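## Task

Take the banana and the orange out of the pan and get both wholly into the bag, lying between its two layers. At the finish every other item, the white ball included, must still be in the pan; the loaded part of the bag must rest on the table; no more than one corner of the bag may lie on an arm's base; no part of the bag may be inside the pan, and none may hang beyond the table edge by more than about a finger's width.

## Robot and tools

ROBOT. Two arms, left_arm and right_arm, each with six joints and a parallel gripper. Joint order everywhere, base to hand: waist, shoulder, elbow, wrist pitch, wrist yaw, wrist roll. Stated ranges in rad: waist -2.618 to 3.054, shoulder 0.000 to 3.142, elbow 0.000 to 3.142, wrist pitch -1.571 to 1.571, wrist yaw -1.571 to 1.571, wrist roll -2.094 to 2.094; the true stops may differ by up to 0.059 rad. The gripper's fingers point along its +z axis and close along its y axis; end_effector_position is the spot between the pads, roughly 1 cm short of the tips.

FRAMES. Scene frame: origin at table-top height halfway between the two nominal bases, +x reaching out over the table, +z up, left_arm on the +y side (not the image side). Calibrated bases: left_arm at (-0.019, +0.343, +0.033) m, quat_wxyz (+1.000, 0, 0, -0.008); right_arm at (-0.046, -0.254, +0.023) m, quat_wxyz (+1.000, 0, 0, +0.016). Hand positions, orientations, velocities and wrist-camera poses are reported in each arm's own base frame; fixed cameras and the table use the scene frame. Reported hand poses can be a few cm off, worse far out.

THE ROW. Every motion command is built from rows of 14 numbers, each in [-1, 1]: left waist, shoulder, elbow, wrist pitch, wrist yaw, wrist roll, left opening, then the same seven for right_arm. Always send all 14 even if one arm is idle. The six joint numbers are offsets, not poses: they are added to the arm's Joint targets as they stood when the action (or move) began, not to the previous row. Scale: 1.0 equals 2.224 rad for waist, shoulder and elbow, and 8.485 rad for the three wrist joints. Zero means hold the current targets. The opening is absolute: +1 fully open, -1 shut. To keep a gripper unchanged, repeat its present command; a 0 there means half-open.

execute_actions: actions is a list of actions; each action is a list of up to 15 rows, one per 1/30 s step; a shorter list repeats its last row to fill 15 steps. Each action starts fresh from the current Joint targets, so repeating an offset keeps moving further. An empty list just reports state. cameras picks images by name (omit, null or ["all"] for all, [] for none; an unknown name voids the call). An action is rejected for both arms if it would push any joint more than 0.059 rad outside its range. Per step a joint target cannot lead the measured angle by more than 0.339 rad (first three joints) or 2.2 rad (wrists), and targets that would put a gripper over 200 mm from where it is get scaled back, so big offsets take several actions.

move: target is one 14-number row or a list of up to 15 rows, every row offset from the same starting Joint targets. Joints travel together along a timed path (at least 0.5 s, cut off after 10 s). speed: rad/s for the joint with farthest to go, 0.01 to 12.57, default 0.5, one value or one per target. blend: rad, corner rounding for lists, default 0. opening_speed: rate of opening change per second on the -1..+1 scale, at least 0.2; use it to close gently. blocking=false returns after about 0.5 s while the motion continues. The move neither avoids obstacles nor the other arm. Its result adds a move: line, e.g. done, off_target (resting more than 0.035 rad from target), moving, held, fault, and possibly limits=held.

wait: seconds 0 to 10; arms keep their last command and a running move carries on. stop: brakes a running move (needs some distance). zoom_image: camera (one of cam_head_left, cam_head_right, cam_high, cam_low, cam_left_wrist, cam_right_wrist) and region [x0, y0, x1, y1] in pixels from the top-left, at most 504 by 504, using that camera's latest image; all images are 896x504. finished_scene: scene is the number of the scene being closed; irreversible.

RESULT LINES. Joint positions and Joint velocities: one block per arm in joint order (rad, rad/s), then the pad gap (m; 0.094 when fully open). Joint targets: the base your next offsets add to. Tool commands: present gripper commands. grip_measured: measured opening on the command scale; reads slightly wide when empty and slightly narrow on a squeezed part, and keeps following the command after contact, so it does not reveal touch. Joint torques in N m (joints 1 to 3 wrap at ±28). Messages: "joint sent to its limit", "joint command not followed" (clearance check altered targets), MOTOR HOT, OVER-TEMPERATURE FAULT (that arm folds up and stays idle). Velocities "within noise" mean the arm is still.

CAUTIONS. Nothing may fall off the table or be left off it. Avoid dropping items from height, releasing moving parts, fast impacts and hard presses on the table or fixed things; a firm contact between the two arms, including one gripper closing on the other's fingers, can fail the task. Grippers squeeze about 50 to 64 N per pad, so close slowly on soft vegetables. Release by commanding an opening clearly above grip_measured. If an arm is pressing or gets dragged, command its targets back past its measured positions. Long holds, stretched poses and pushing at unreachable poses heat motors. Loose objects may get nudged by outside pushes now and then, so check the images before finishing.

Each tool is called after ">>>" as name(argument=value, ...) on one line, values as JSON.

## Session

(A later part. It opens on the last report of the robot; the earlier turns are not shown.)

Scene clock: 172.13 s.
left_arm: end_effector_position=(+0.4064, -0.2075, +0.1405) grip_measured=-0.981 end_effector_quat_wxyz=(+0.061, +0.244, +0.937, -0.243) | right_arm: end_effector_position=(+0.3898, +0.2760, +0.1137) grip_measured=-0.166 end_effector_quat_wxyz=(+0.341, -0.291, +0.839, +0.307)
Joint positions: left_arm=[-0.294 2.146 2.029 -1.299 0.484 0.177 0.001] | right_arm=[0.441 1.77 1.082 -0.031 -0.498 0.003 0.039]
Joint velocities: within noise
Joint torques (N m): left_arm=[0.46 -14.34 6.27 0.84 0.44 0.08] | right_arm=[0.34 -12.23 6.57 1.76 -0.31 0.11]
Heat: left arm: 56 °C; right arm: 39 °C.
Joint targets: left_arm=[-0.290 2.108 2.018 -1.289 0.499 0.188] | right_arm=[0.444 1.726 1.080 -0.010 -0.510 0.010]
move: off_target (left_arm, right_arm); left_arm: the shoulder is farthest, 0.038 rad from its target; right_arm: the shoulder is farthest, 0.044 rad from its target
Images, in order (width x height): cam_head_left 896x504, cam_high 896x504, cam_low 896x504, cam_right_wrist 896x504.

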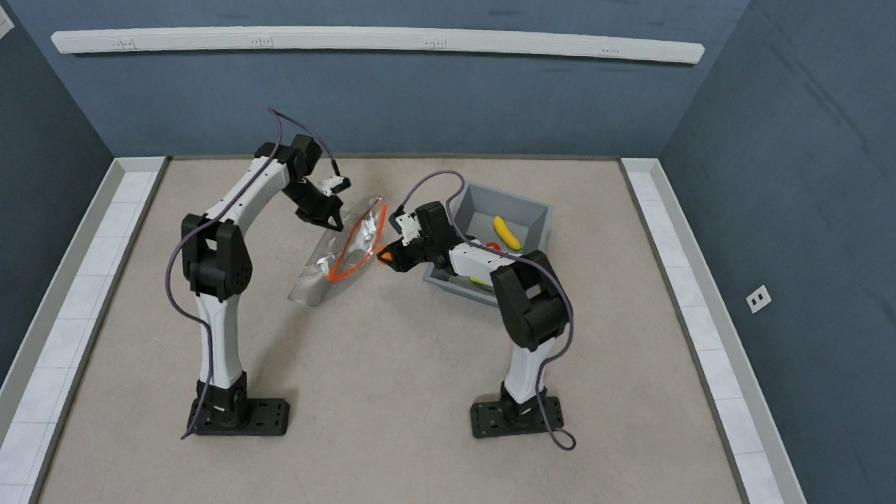

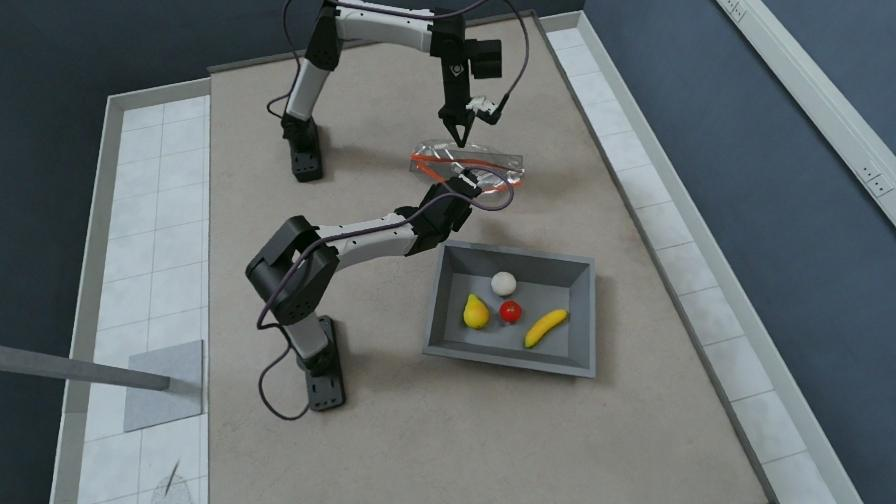

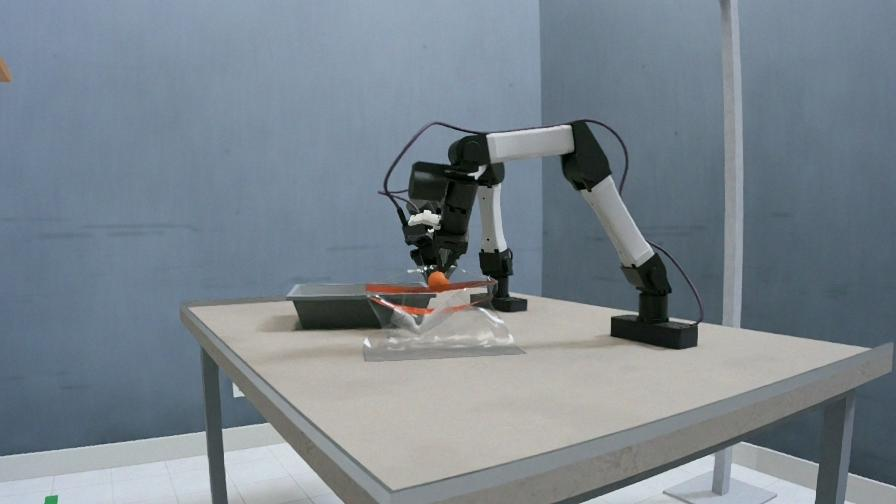

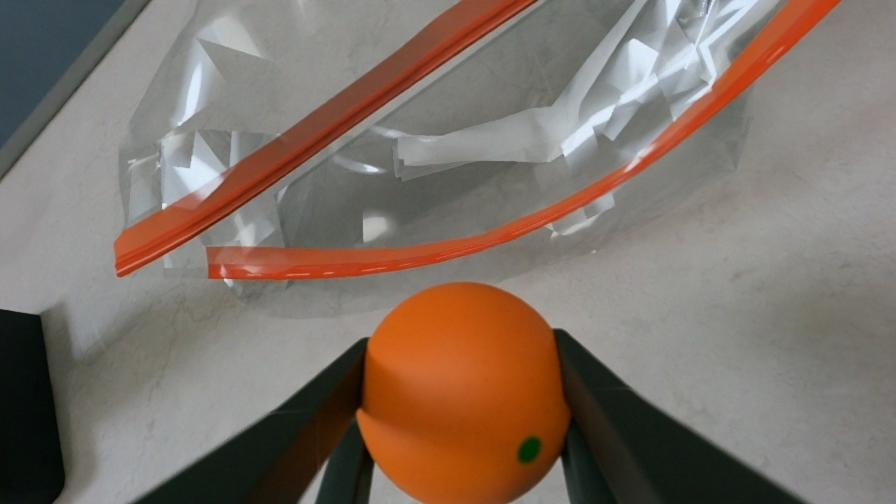

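>>> move(target=[0,0,0,0,0,0,-1,0.0328,0.1226,0.0751,0.0128,0.0077,-0.0006,-0.2], speed=0.12)

Scene clock: 177.07 s.
left_arm: end_effector_position=(+0.4064, -0.2075, +0.1405) grip_measured=-0.981 end_effector_quat_wxyz=(+0.061, +0.244, +0.937, -0.243) | right_arm: end_effector_position=(+0.4180, +0.3214, +0.0804) grip_measured=-0.166 end_effector_quat_wxyz=(+0.349, -0.313, +0.830, +0.302)
Joint positions: left_arm=[-0.294 2.146 2.029 -1.299 0.484 0.177 0.001] | right_arm=[0.511 1.987 1.217 0.077 -0.453 0.004 0.039]
Joint velocities: within noise
Joint torques (N m): left_arm=[0.47 -14.32 6.22 0.85 0.44 0.08] | right_arm=[0.62 -9.01 9.43 1.84 -0.15 0.04]
Heat: left arm: 57 °C; right arm: 39 °C.
Joint targets: left_arm=[-0.290 2.108 2.018 -1.289 0.499 0.188] | right_arm=[0.517 1.999 1.247 0.099 -0.444 0.005]
move: off_target (left_arm); left_arm: the shoulder is farthest, 0.038 rad from its target

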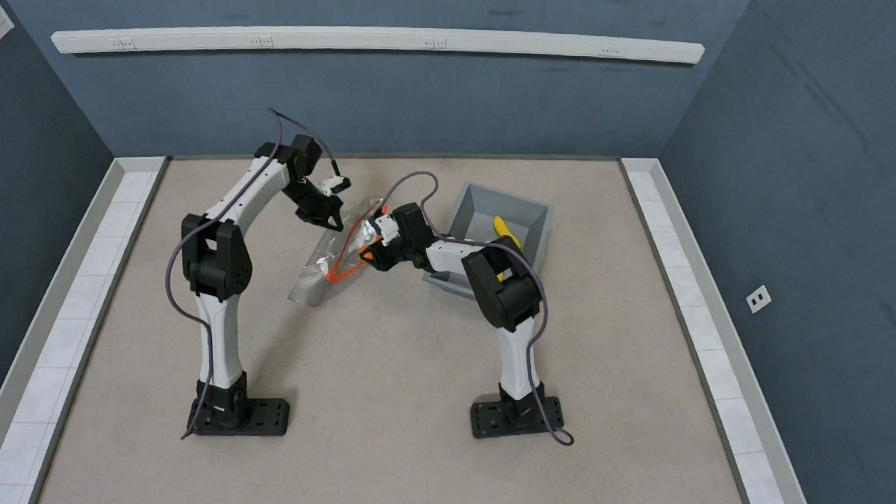

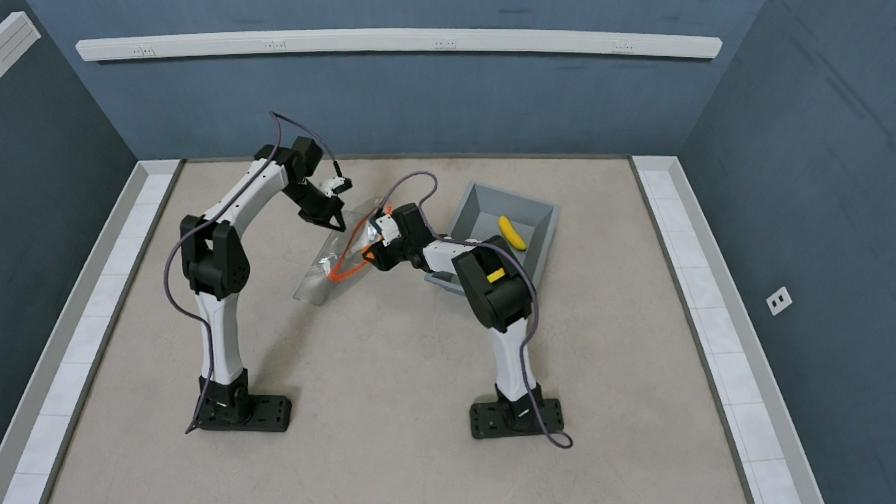

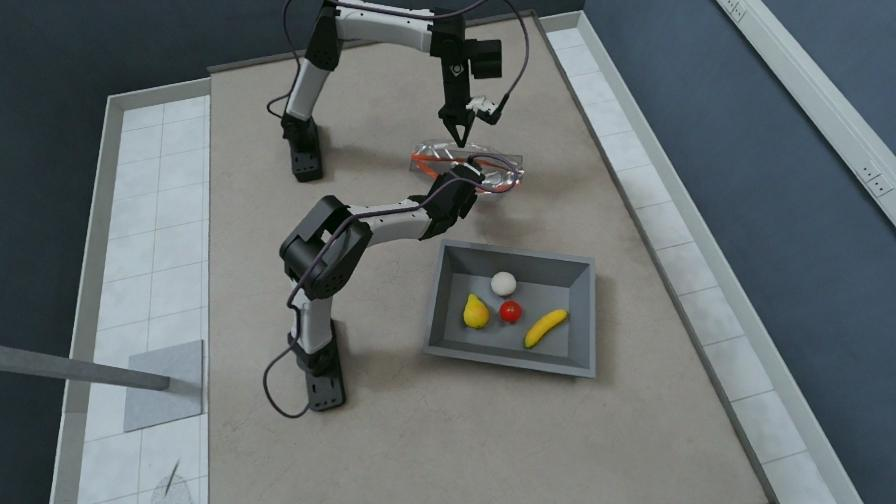

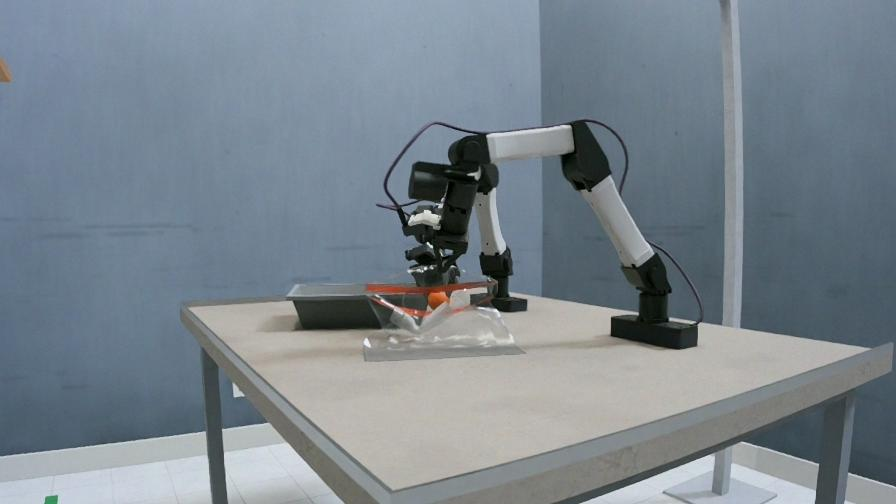

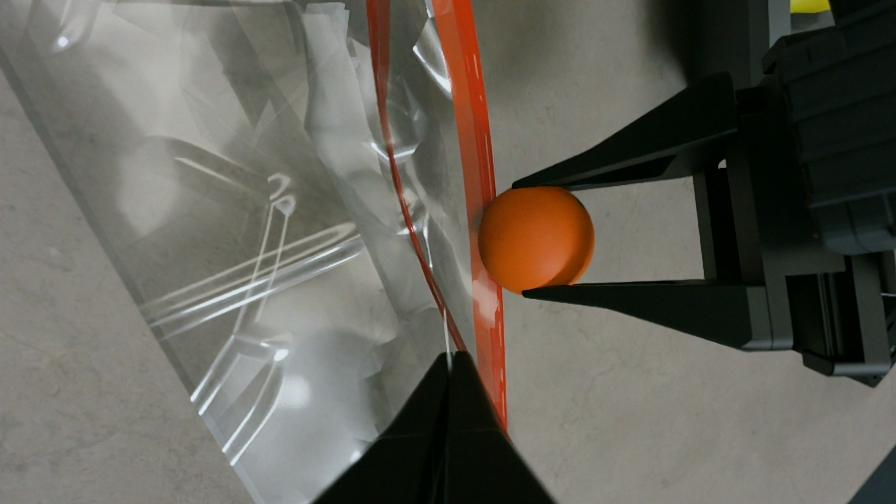

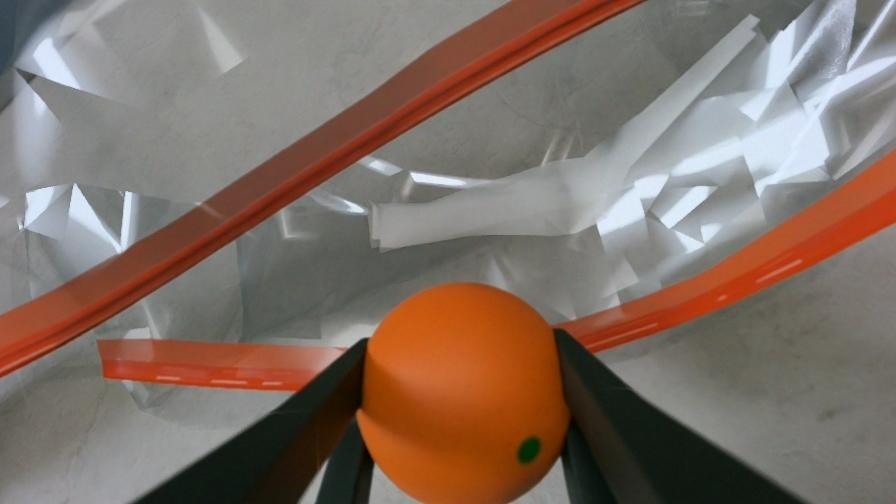

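>>> move(target=[0,0,0,0,0,0,-1,0.0164,0.0613,0.0375,0.0064,0.0038,-0.0003,-0.2], speed=0.12, cameras=["cam_low","cam_left_wrist","cam_right_wrist"])

>>> zoom_image(camera="cam_low", region=[350, 230, 530, 370])

Scene clock: 178.93 s.
left_arm: end_effector_position=(+0.4064, -0.2075, +0.1405) grip_measured=-0.981 end_effector_quat_wxyz=(+0.061, +0.244, +0.937, -0.243) | right_arm: end_effector_position=(+0.4317, +0.3463, +0.0518) grip_measured=-0.166 end_effector_quat_wxyz=(+0.350, -0.323, +0.828, +0.295)
Joint positions: left_arm=[-0.294 2.146 2.029 -1.299 0.484 0.177 0.001] | right_arm=[0.547 2.122 1.301 0.132 -0.421 0.004 0.039]
Joint velocities: within noise
Joint torques (N m): left_arm=[0.51 -14.34 6.27 0.85 0.44 0.08] | right_arm=[0.66 -9.88 9.22 1.89 -0.1 0.01]
Heat: left arm: 57 °C; right arm: 39 °C.
Joint targets: left_arm=[-0.290 2.108 2.018 -1.289 0.499 0.188] | right_arm=[0.554 2.135 1.330 0.153 -0.412 0.003]
move: off_target (left_arm); left_arm: the shoulder is farthest, 0.038 rad from its target
Images, in order (width x height): cam_low 896x504, cam_left_wrist 896x504, cam_right_wrist 896x504.

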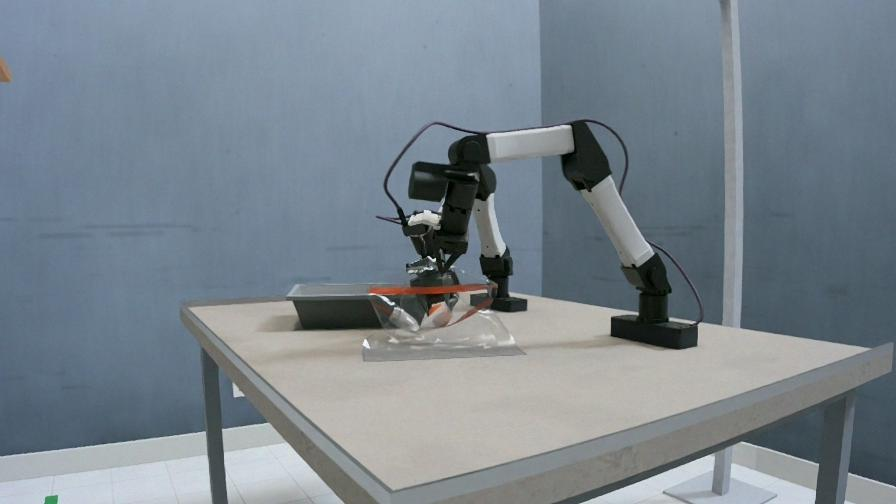

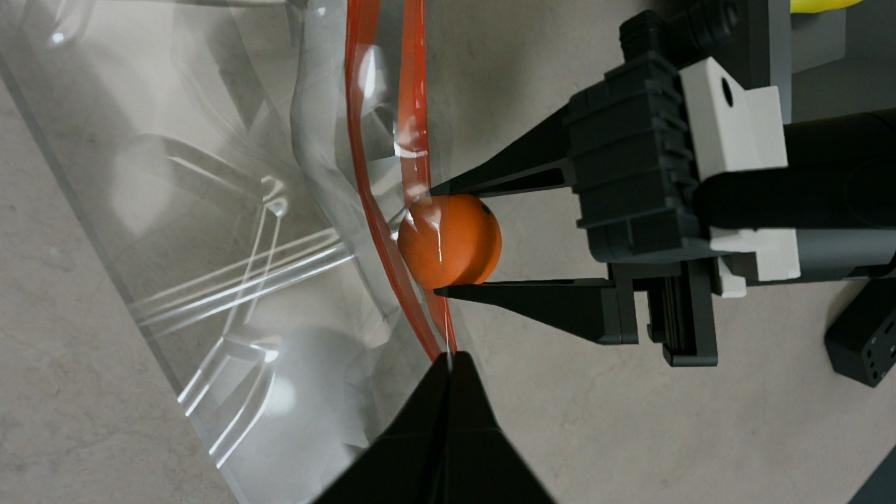

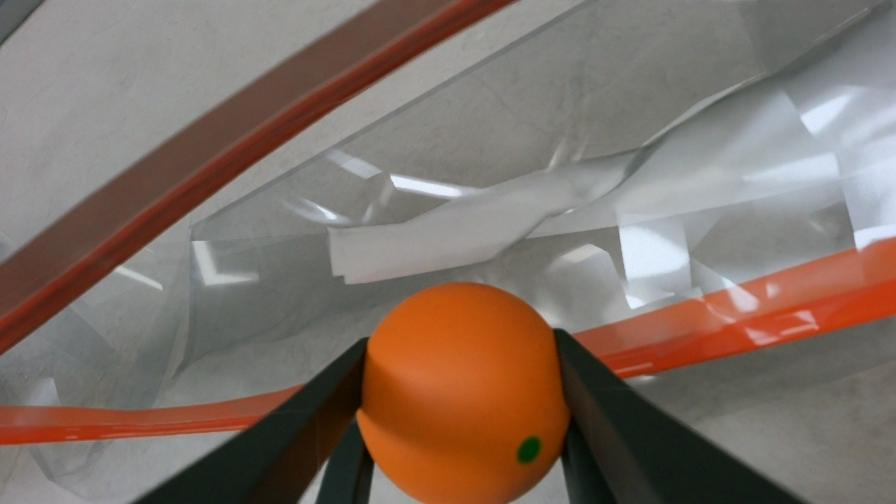

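Scaled by 2.800 from the camera's 896x504 image, which has a finer 1280x720 frame.

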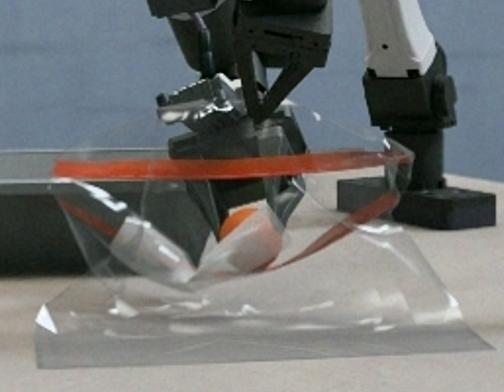

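>>> move(target=[0,0,0,0,0,0,-1,0.0164,0.0613,0.0375,0.0064,0.0038,-0.0003,-0.2], speed=0.12, cameras=["cam_low","cam_left_wrist","cam_right_wrist","cam_head_left"])

>>> zoom_image(camera="cam_low", region=[350, 230, 530, 370])

>>> zoom_image(camera="cam_head_left", region=[280, 180, 440, 320])

Scene clock: 180.80 s.
left_arm: end_effector_position=(+0.4064, -0.2075, +0.1406) grip_measured=-0.981 end_effector_quat_wxyz=(+0.061, +0.244, +0.937, -0.243) | right_arm: end_effector_position=(+0.4416, +0.3705, +0.0196) grip_measured=-0.166 end_effector_quat_wxyz=(+0.351, -0.333, +0.826, +0.289)
Joint positions: left_arm=[-0.294 2.146 2.029 -1.299 0.484 0.177 0.001] | right_arm=[0.583 2.258 1.385 0.186 -0.389 0.004 0.039]
Joint velocities: within noise
Joint torques (N m): left_arm=[0.53 -14.32 6.23 0.84 0.43 0.08] | right_arm=[0.69 -10.62 8.99 1.88 -0.07 -0.02]
Heat: left arm: 57 °C; right arm: 40 °C.
Joint targets: left_arm=[-0.290 2.108 2.018 -1.289 0.499 0.188] | right_arm=[0.590 2.272 1.413 0.208 -0.380 0.000]
move: off_target (left_arm); left_arm: the shoulder is farthest, 0.038 rad from its target
Images, in order (width x height): cam_head_left 896x504, cam_low 896x504, cam_left_wrist 896x504, cam_right_wrist 896x504.

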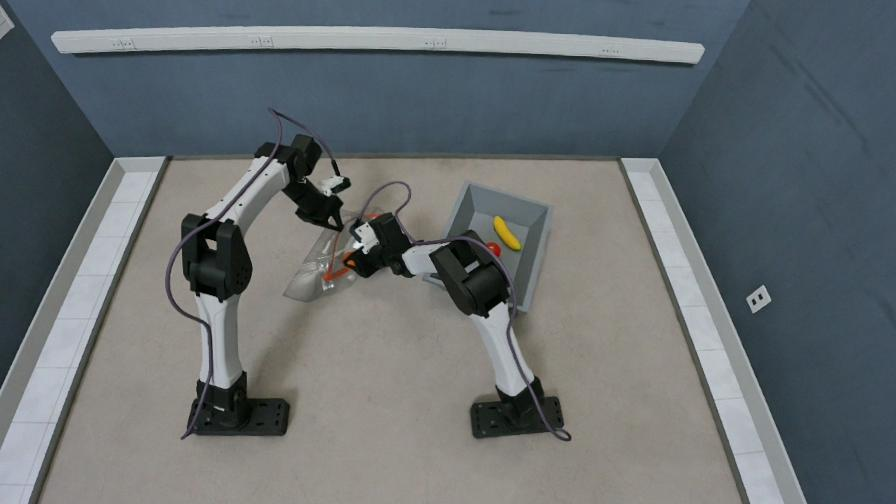

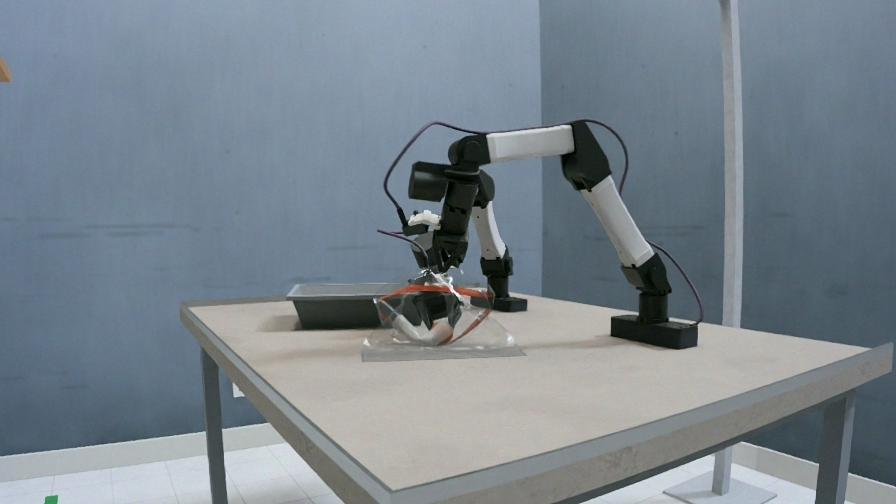

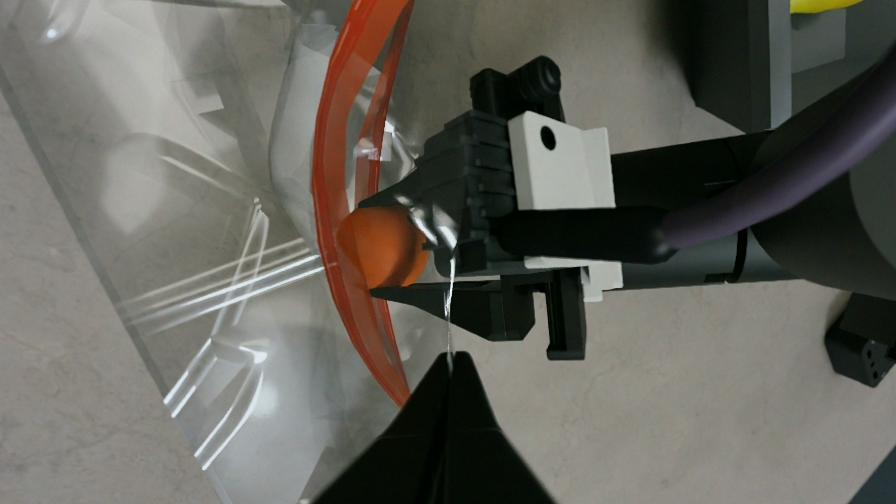

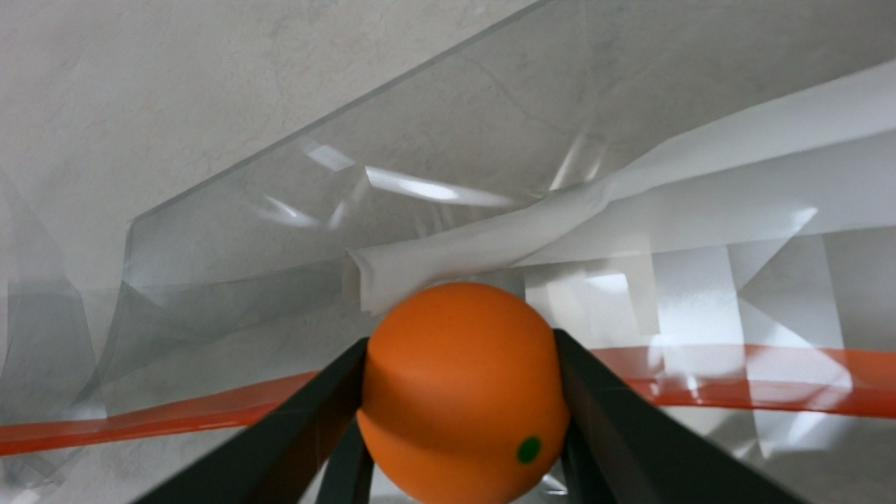

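Scaled by 2.800 from the camera's 896x504 image, which has a finer 1280x720 frame.

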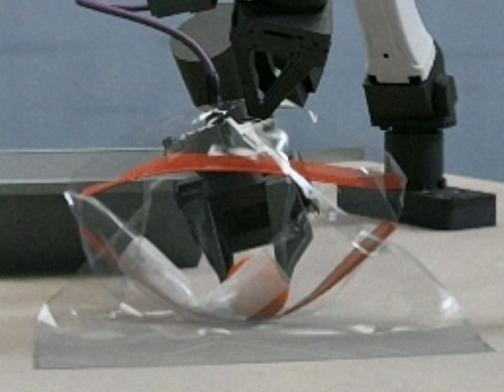

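Scaled by 3.150 from the camera's 896x504 image, which has a finer 1280x720 frame.

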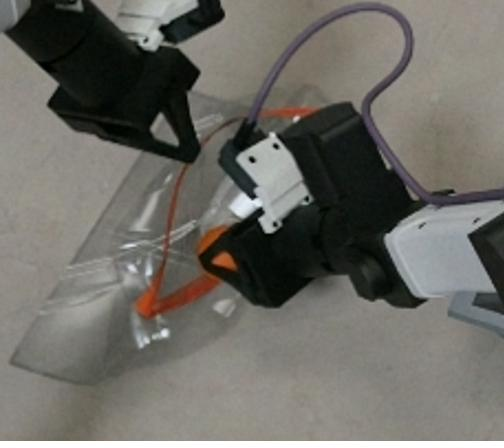

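>>> move(target=[0,0.0414,0.121,-0.0224,0,0,-1,0,0,0,0,0,0,-0.2], speed=0.12, cameras=["cam_low","cam_left_wrist","cam_right_wrist"])

>>> zoom_image(camera="cam_low", region=[350, 230, 530, 370])

Scene clock: 184.43 s.
left_arm: end_effector_position=(+0.4100, -0.2086, +0.1870) grip_measured=-0.981 end_effector_quat_wxyz=(+0.078, +0.247, +0.935, -0.244) | right_arm: end_effector_position=(+0.4420, +0.3706, +0.0200) grip_measured=-0.166 end_effector_quat_wxyz=(+0.353, -0.333, +0.826, +0.289)
Joint positions: left_arm=[-0.294 2.179 2.265 -1.467 0.484 0.177 0.001] | right_arm=[0.583 2.258 1.385 0.189 -0.388 0.004 0.039]
Joint velocities: within noise
Joint torques (N m): left_arm=[0.5 -9.77 9.14 0.66 0.44 0.08] | right_arm=[0.73 -10.62 9.02 1.85 -0.07 -0.01]
Heat: left arm: 56 °C; right arm: 40 °C.
Joint targets: left_arm=[-0.290 2.200 2.287 -1.479 0.499 0.188] | right_arm=[0.590 2.272 1.413 0.208 -0.380 0.000]
move: done
Images, in order (width x height): cam_low 896x504, cam_left_wrist 896x504, cam_right_wrist 896x504.

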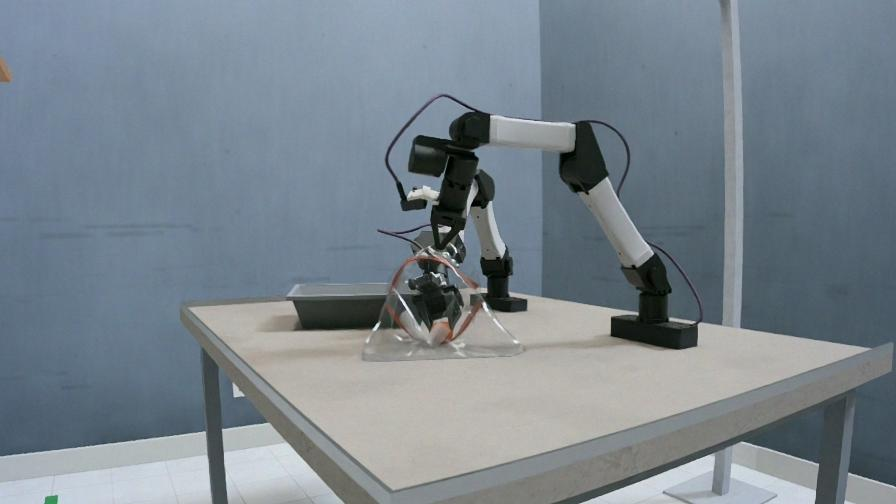

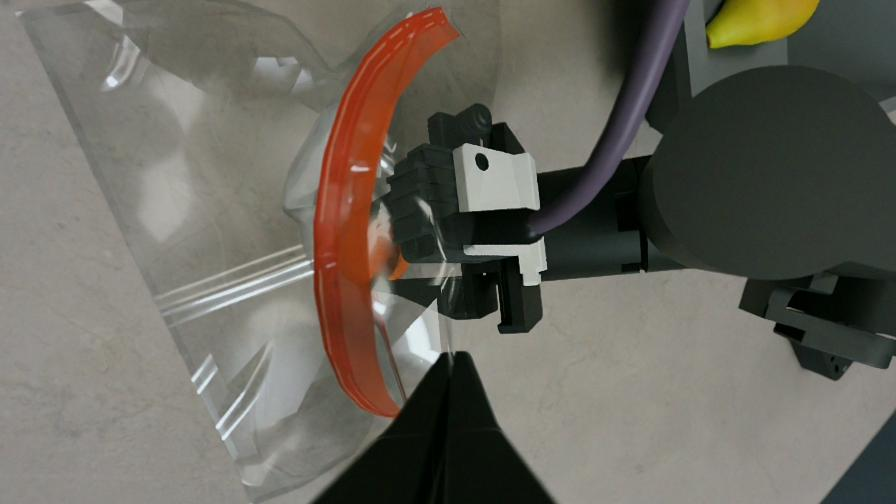

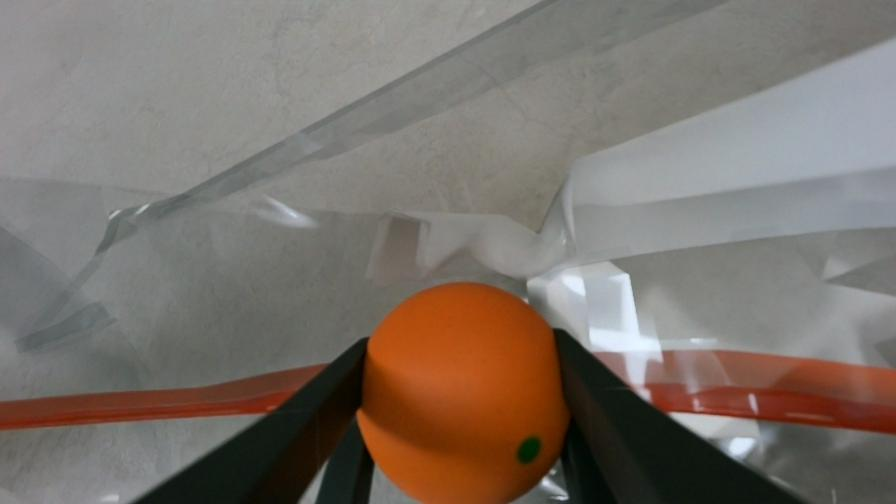

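Scaled by 2.800 from the camera's 896x504 image, which has a finer 1280x720 frame.

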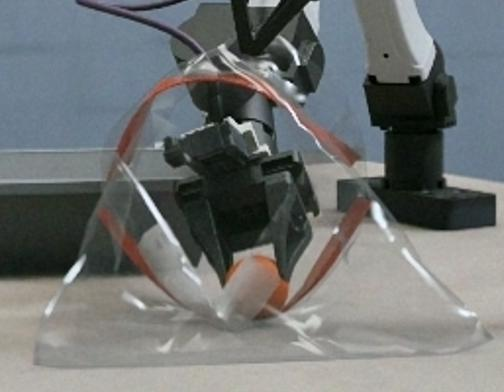

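>>> move(target=[0,0,0,0,0,0,-1,0.0121,0.0562,0.0549,0.0095,0.0009,0,-0.2], speed=0.1, cameras=["cam_low","cam_left_wrist","cam_right_wrist"])

>>> zoom_image(camera="cam_low", region=[350, 230, 530, 370])

Scene clock: 186.63 s.
left_arm: end_effector_position=(+0.4099, -0.2086, +0.1870) grip_measured=-0.981 end_effector_quat_wxyz=(+0.078, +0.247, +0.935, -0.244) | right_arm: end_effector_position=(+0.4635, +0.4031, +0.0184) grip_measured=-0.166 end_effector_quat_wxyz=(+0.391, -0.344, +0.799, +0.300)
Joint positions: left_arm=[-0.294 2.179 2.266 -1.468 0.484 0.177 0.001] | right_arm=[0.609 2.376 1.511 0.277 -0.384 0.004 0.039]
Joint velocities: within noise
Joint torques (N m): left_arm=[0.54 -9.78 9.14 0.68 0.44 0.08] | right_arm=[0.77 -10.93 8.73 1.88 -0.03 -0.01]
Heat: left arm: 56 °C; right arm: 40 °C.
Joint targets: left_arm=[-0.290 2.200 2.288 -1.479 0.499 0.188] | right_arm=[0.617 2.397 1.536 0.288 -0.372 0.000]
move: done
Images, in order (width x height): cam_low 896x504, cam_left_wrist 896x504, cam_right_wrist 896x504.

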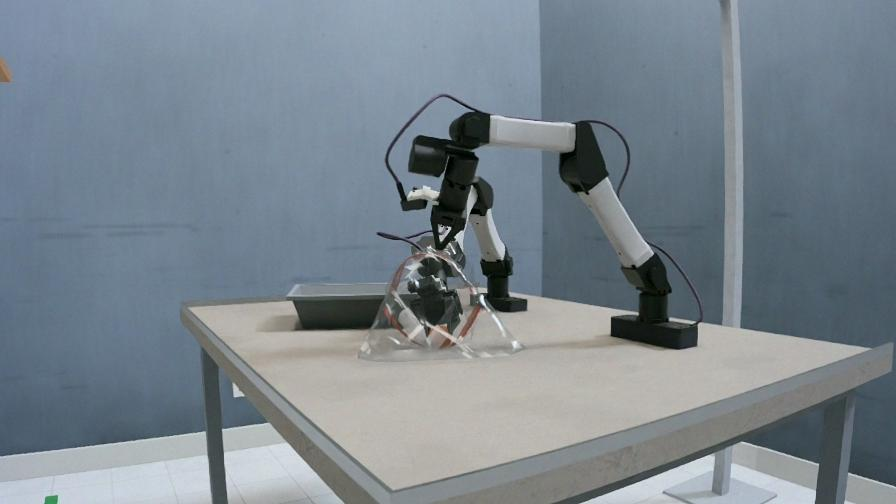

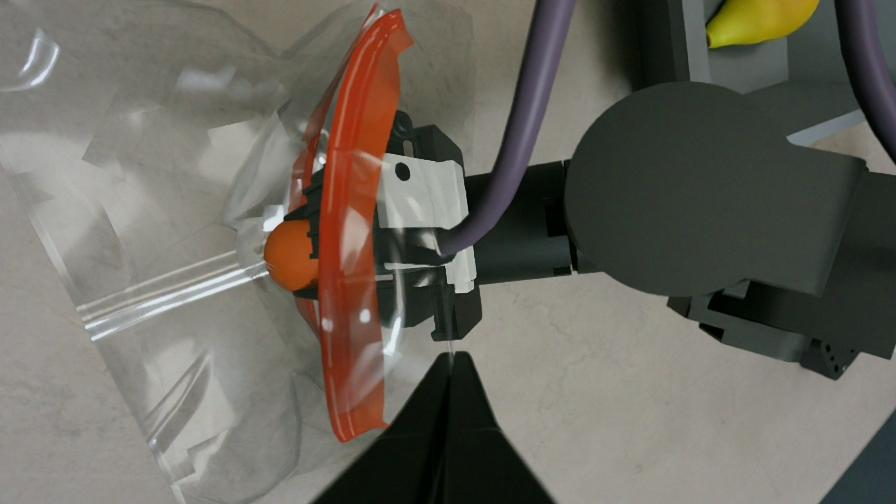

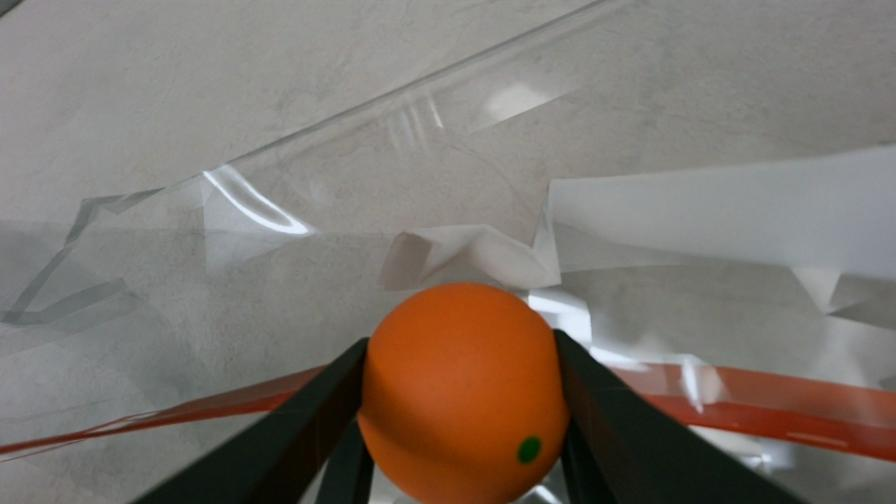

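Scaled by 2.800 from the camera's 896x504 image, which has a finer 1280x720 frame.

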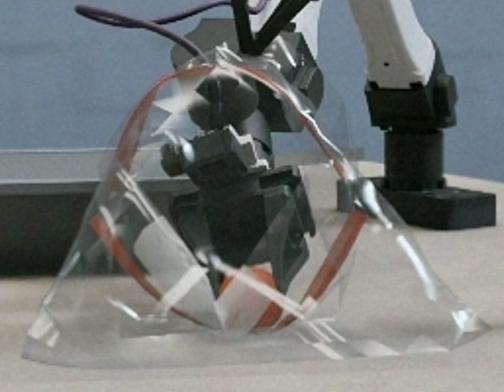

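>>> move(target=[[0,0,0,0,0,0,-1,0,0.0105,0,0.001,0,0,-0.2],[0,0,0,0,0,0,-1,0,0.0105,0,0.001,0,0,0.15]], speed=0.1, opening_speed=0.2, cameras=["cam_low","cam_left_wrist","cam_right_wrist"])

>>> zoom_image(camera="cam_low", region=[350, 230, 530, 370])

Scene clock: 189.73 s.
left_arm: end_effector_position=(+0.4099, -0.2086, +0.1870) grip_measured=-0.981 end_effector_quat_wxyz=(+0.078, +0.247, +0.935, -0.244) | right_arm: end_effector_position=(+0.4641, +0.4041, +0.0068) grip_measured=+0.149 end_effector_quat_wxyz=(+0.389, -0.344, +0.801, +0.299)
Joint positions: left_arm=[-0.294 2.179 2.266 -1.468 0.484 0.177 0.001] | right_arm=[0.611 2.405 1.517 0.295 -0.382 0.004 0.054]
Joint velocities: within noise
Joint torques (N m): left_arm=[0.46 -9.81 9.14 0.68 0.44 0.08] | right_arm=[0.65 -11.51 8.09 1.74 -0.05 -0.02]
Heat: left arm: 55 °C; right arm: 41 °C.
Joint targets: left_arm=[-0.290 2.200 2.288 -1.479 0.499 0.188] | right_arm=[0.617 2.420 1.535 0.297 -0.372 0.000]
move: done
Images, in order (width x height): cam_low 896x504, cam_left_wrist 896x504, cam_right_wrist 896x504.

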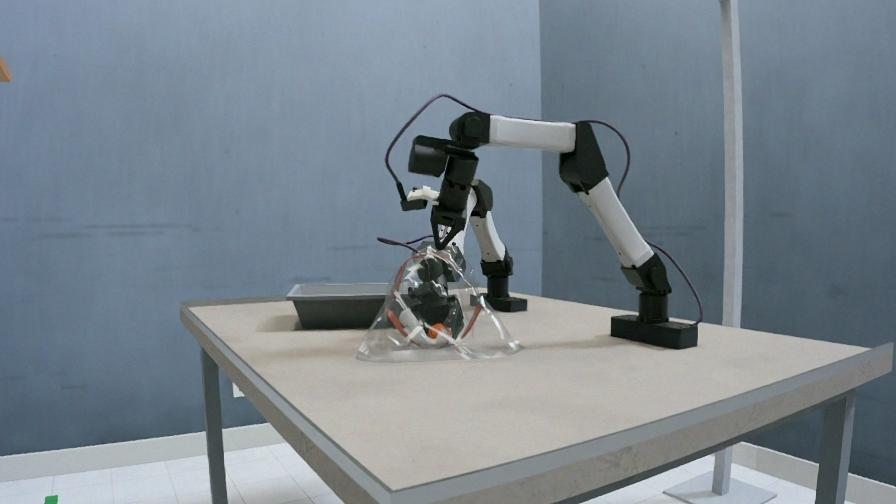

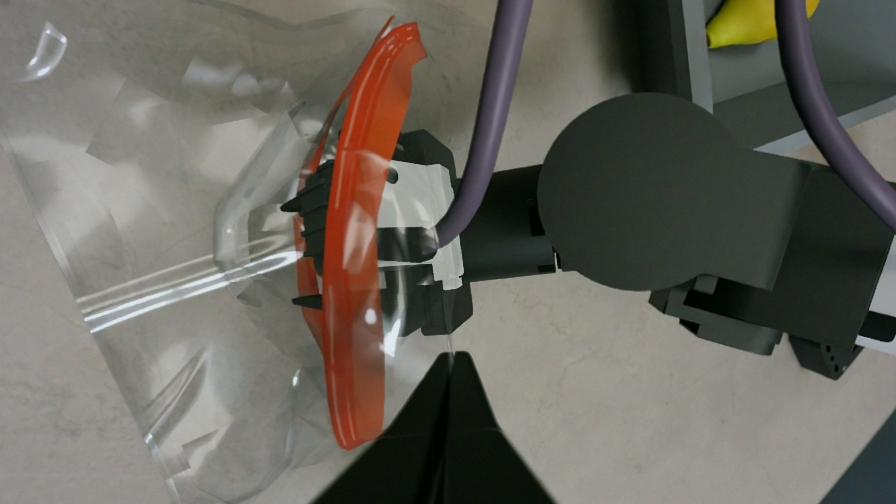

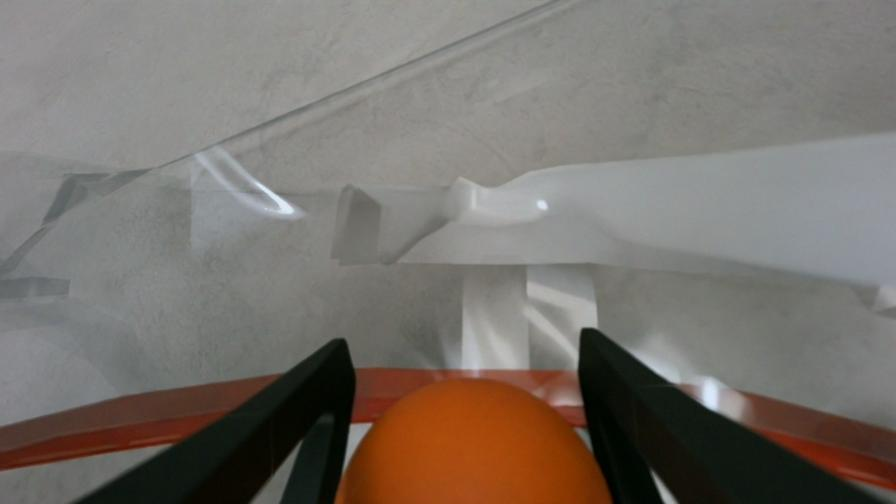

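Scaled by 2.800 from the camera's 896x504 image, which has a finer 1280x720 frame.

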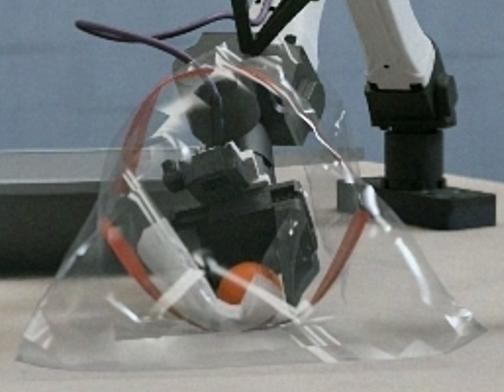

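>>> move(target=[0,0,0,0,0,0,-1,0,0,0,0,0,0,-0.22], opening_speed=0.25, cameras=["cam_right_wrist"])

Scene clock: 192.67 s.
left_arm: end_effector_position=(+0.4099, -0.2086, +0.1870) grip_measured=-0.981 end_effector_quat_wxyz=(+0.078, +0.247, +0.935, -0.244) | right_arm: end_effector_position=(+0.4641, +0.4039, +0.0066) grip_measured=-0.218 end_effector_quat_wxyz=(+0.388, -0.344, +0.801, +0.299)
Joint positions: left_arm=[-0.294 2.179 2.266 -1.468 0.484 0.177 0.001] | right_arm=[0.611 2.405 1.517 0.294 -0.381 0.004 0.037]
Joint velocities: left_arm=[within noise] | right_arm=[-0.017 0.017 -0.022 0.007 -0.037 0.037 -0.004]
Joint torques (N m): left_arm=[0.5 -9.78 9.14 0.68 0.44 0.09] | right_arm=[0.66 -11.51 8.1 1.76 -0.06 -0.02]
Heat: left arm: 54 °C; right arm: 42 °C.
Joint targets: left_arm=[-0.290 2.200 2.288 -1.479 0.499 0.188] | right_arm=[0.617 2.420 1.535 0.296 -0.372 0.000]
move: done
Images, in order (width x height): cam_right_wrist 896x504.

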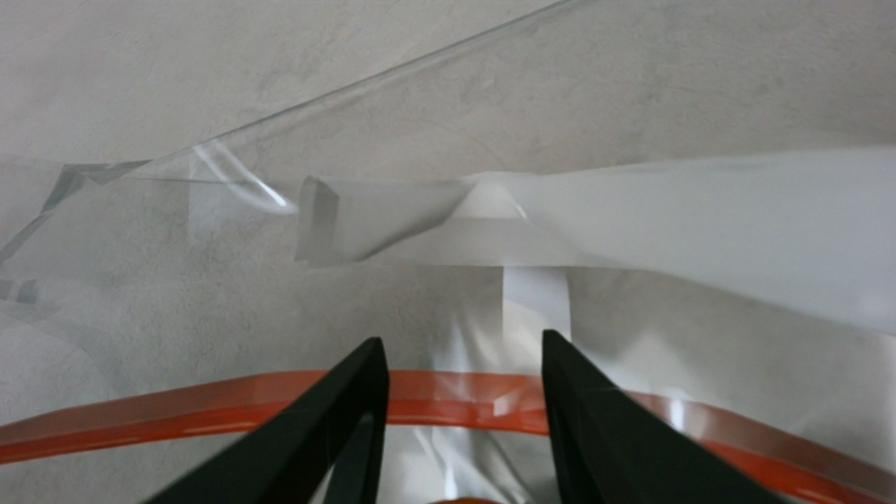

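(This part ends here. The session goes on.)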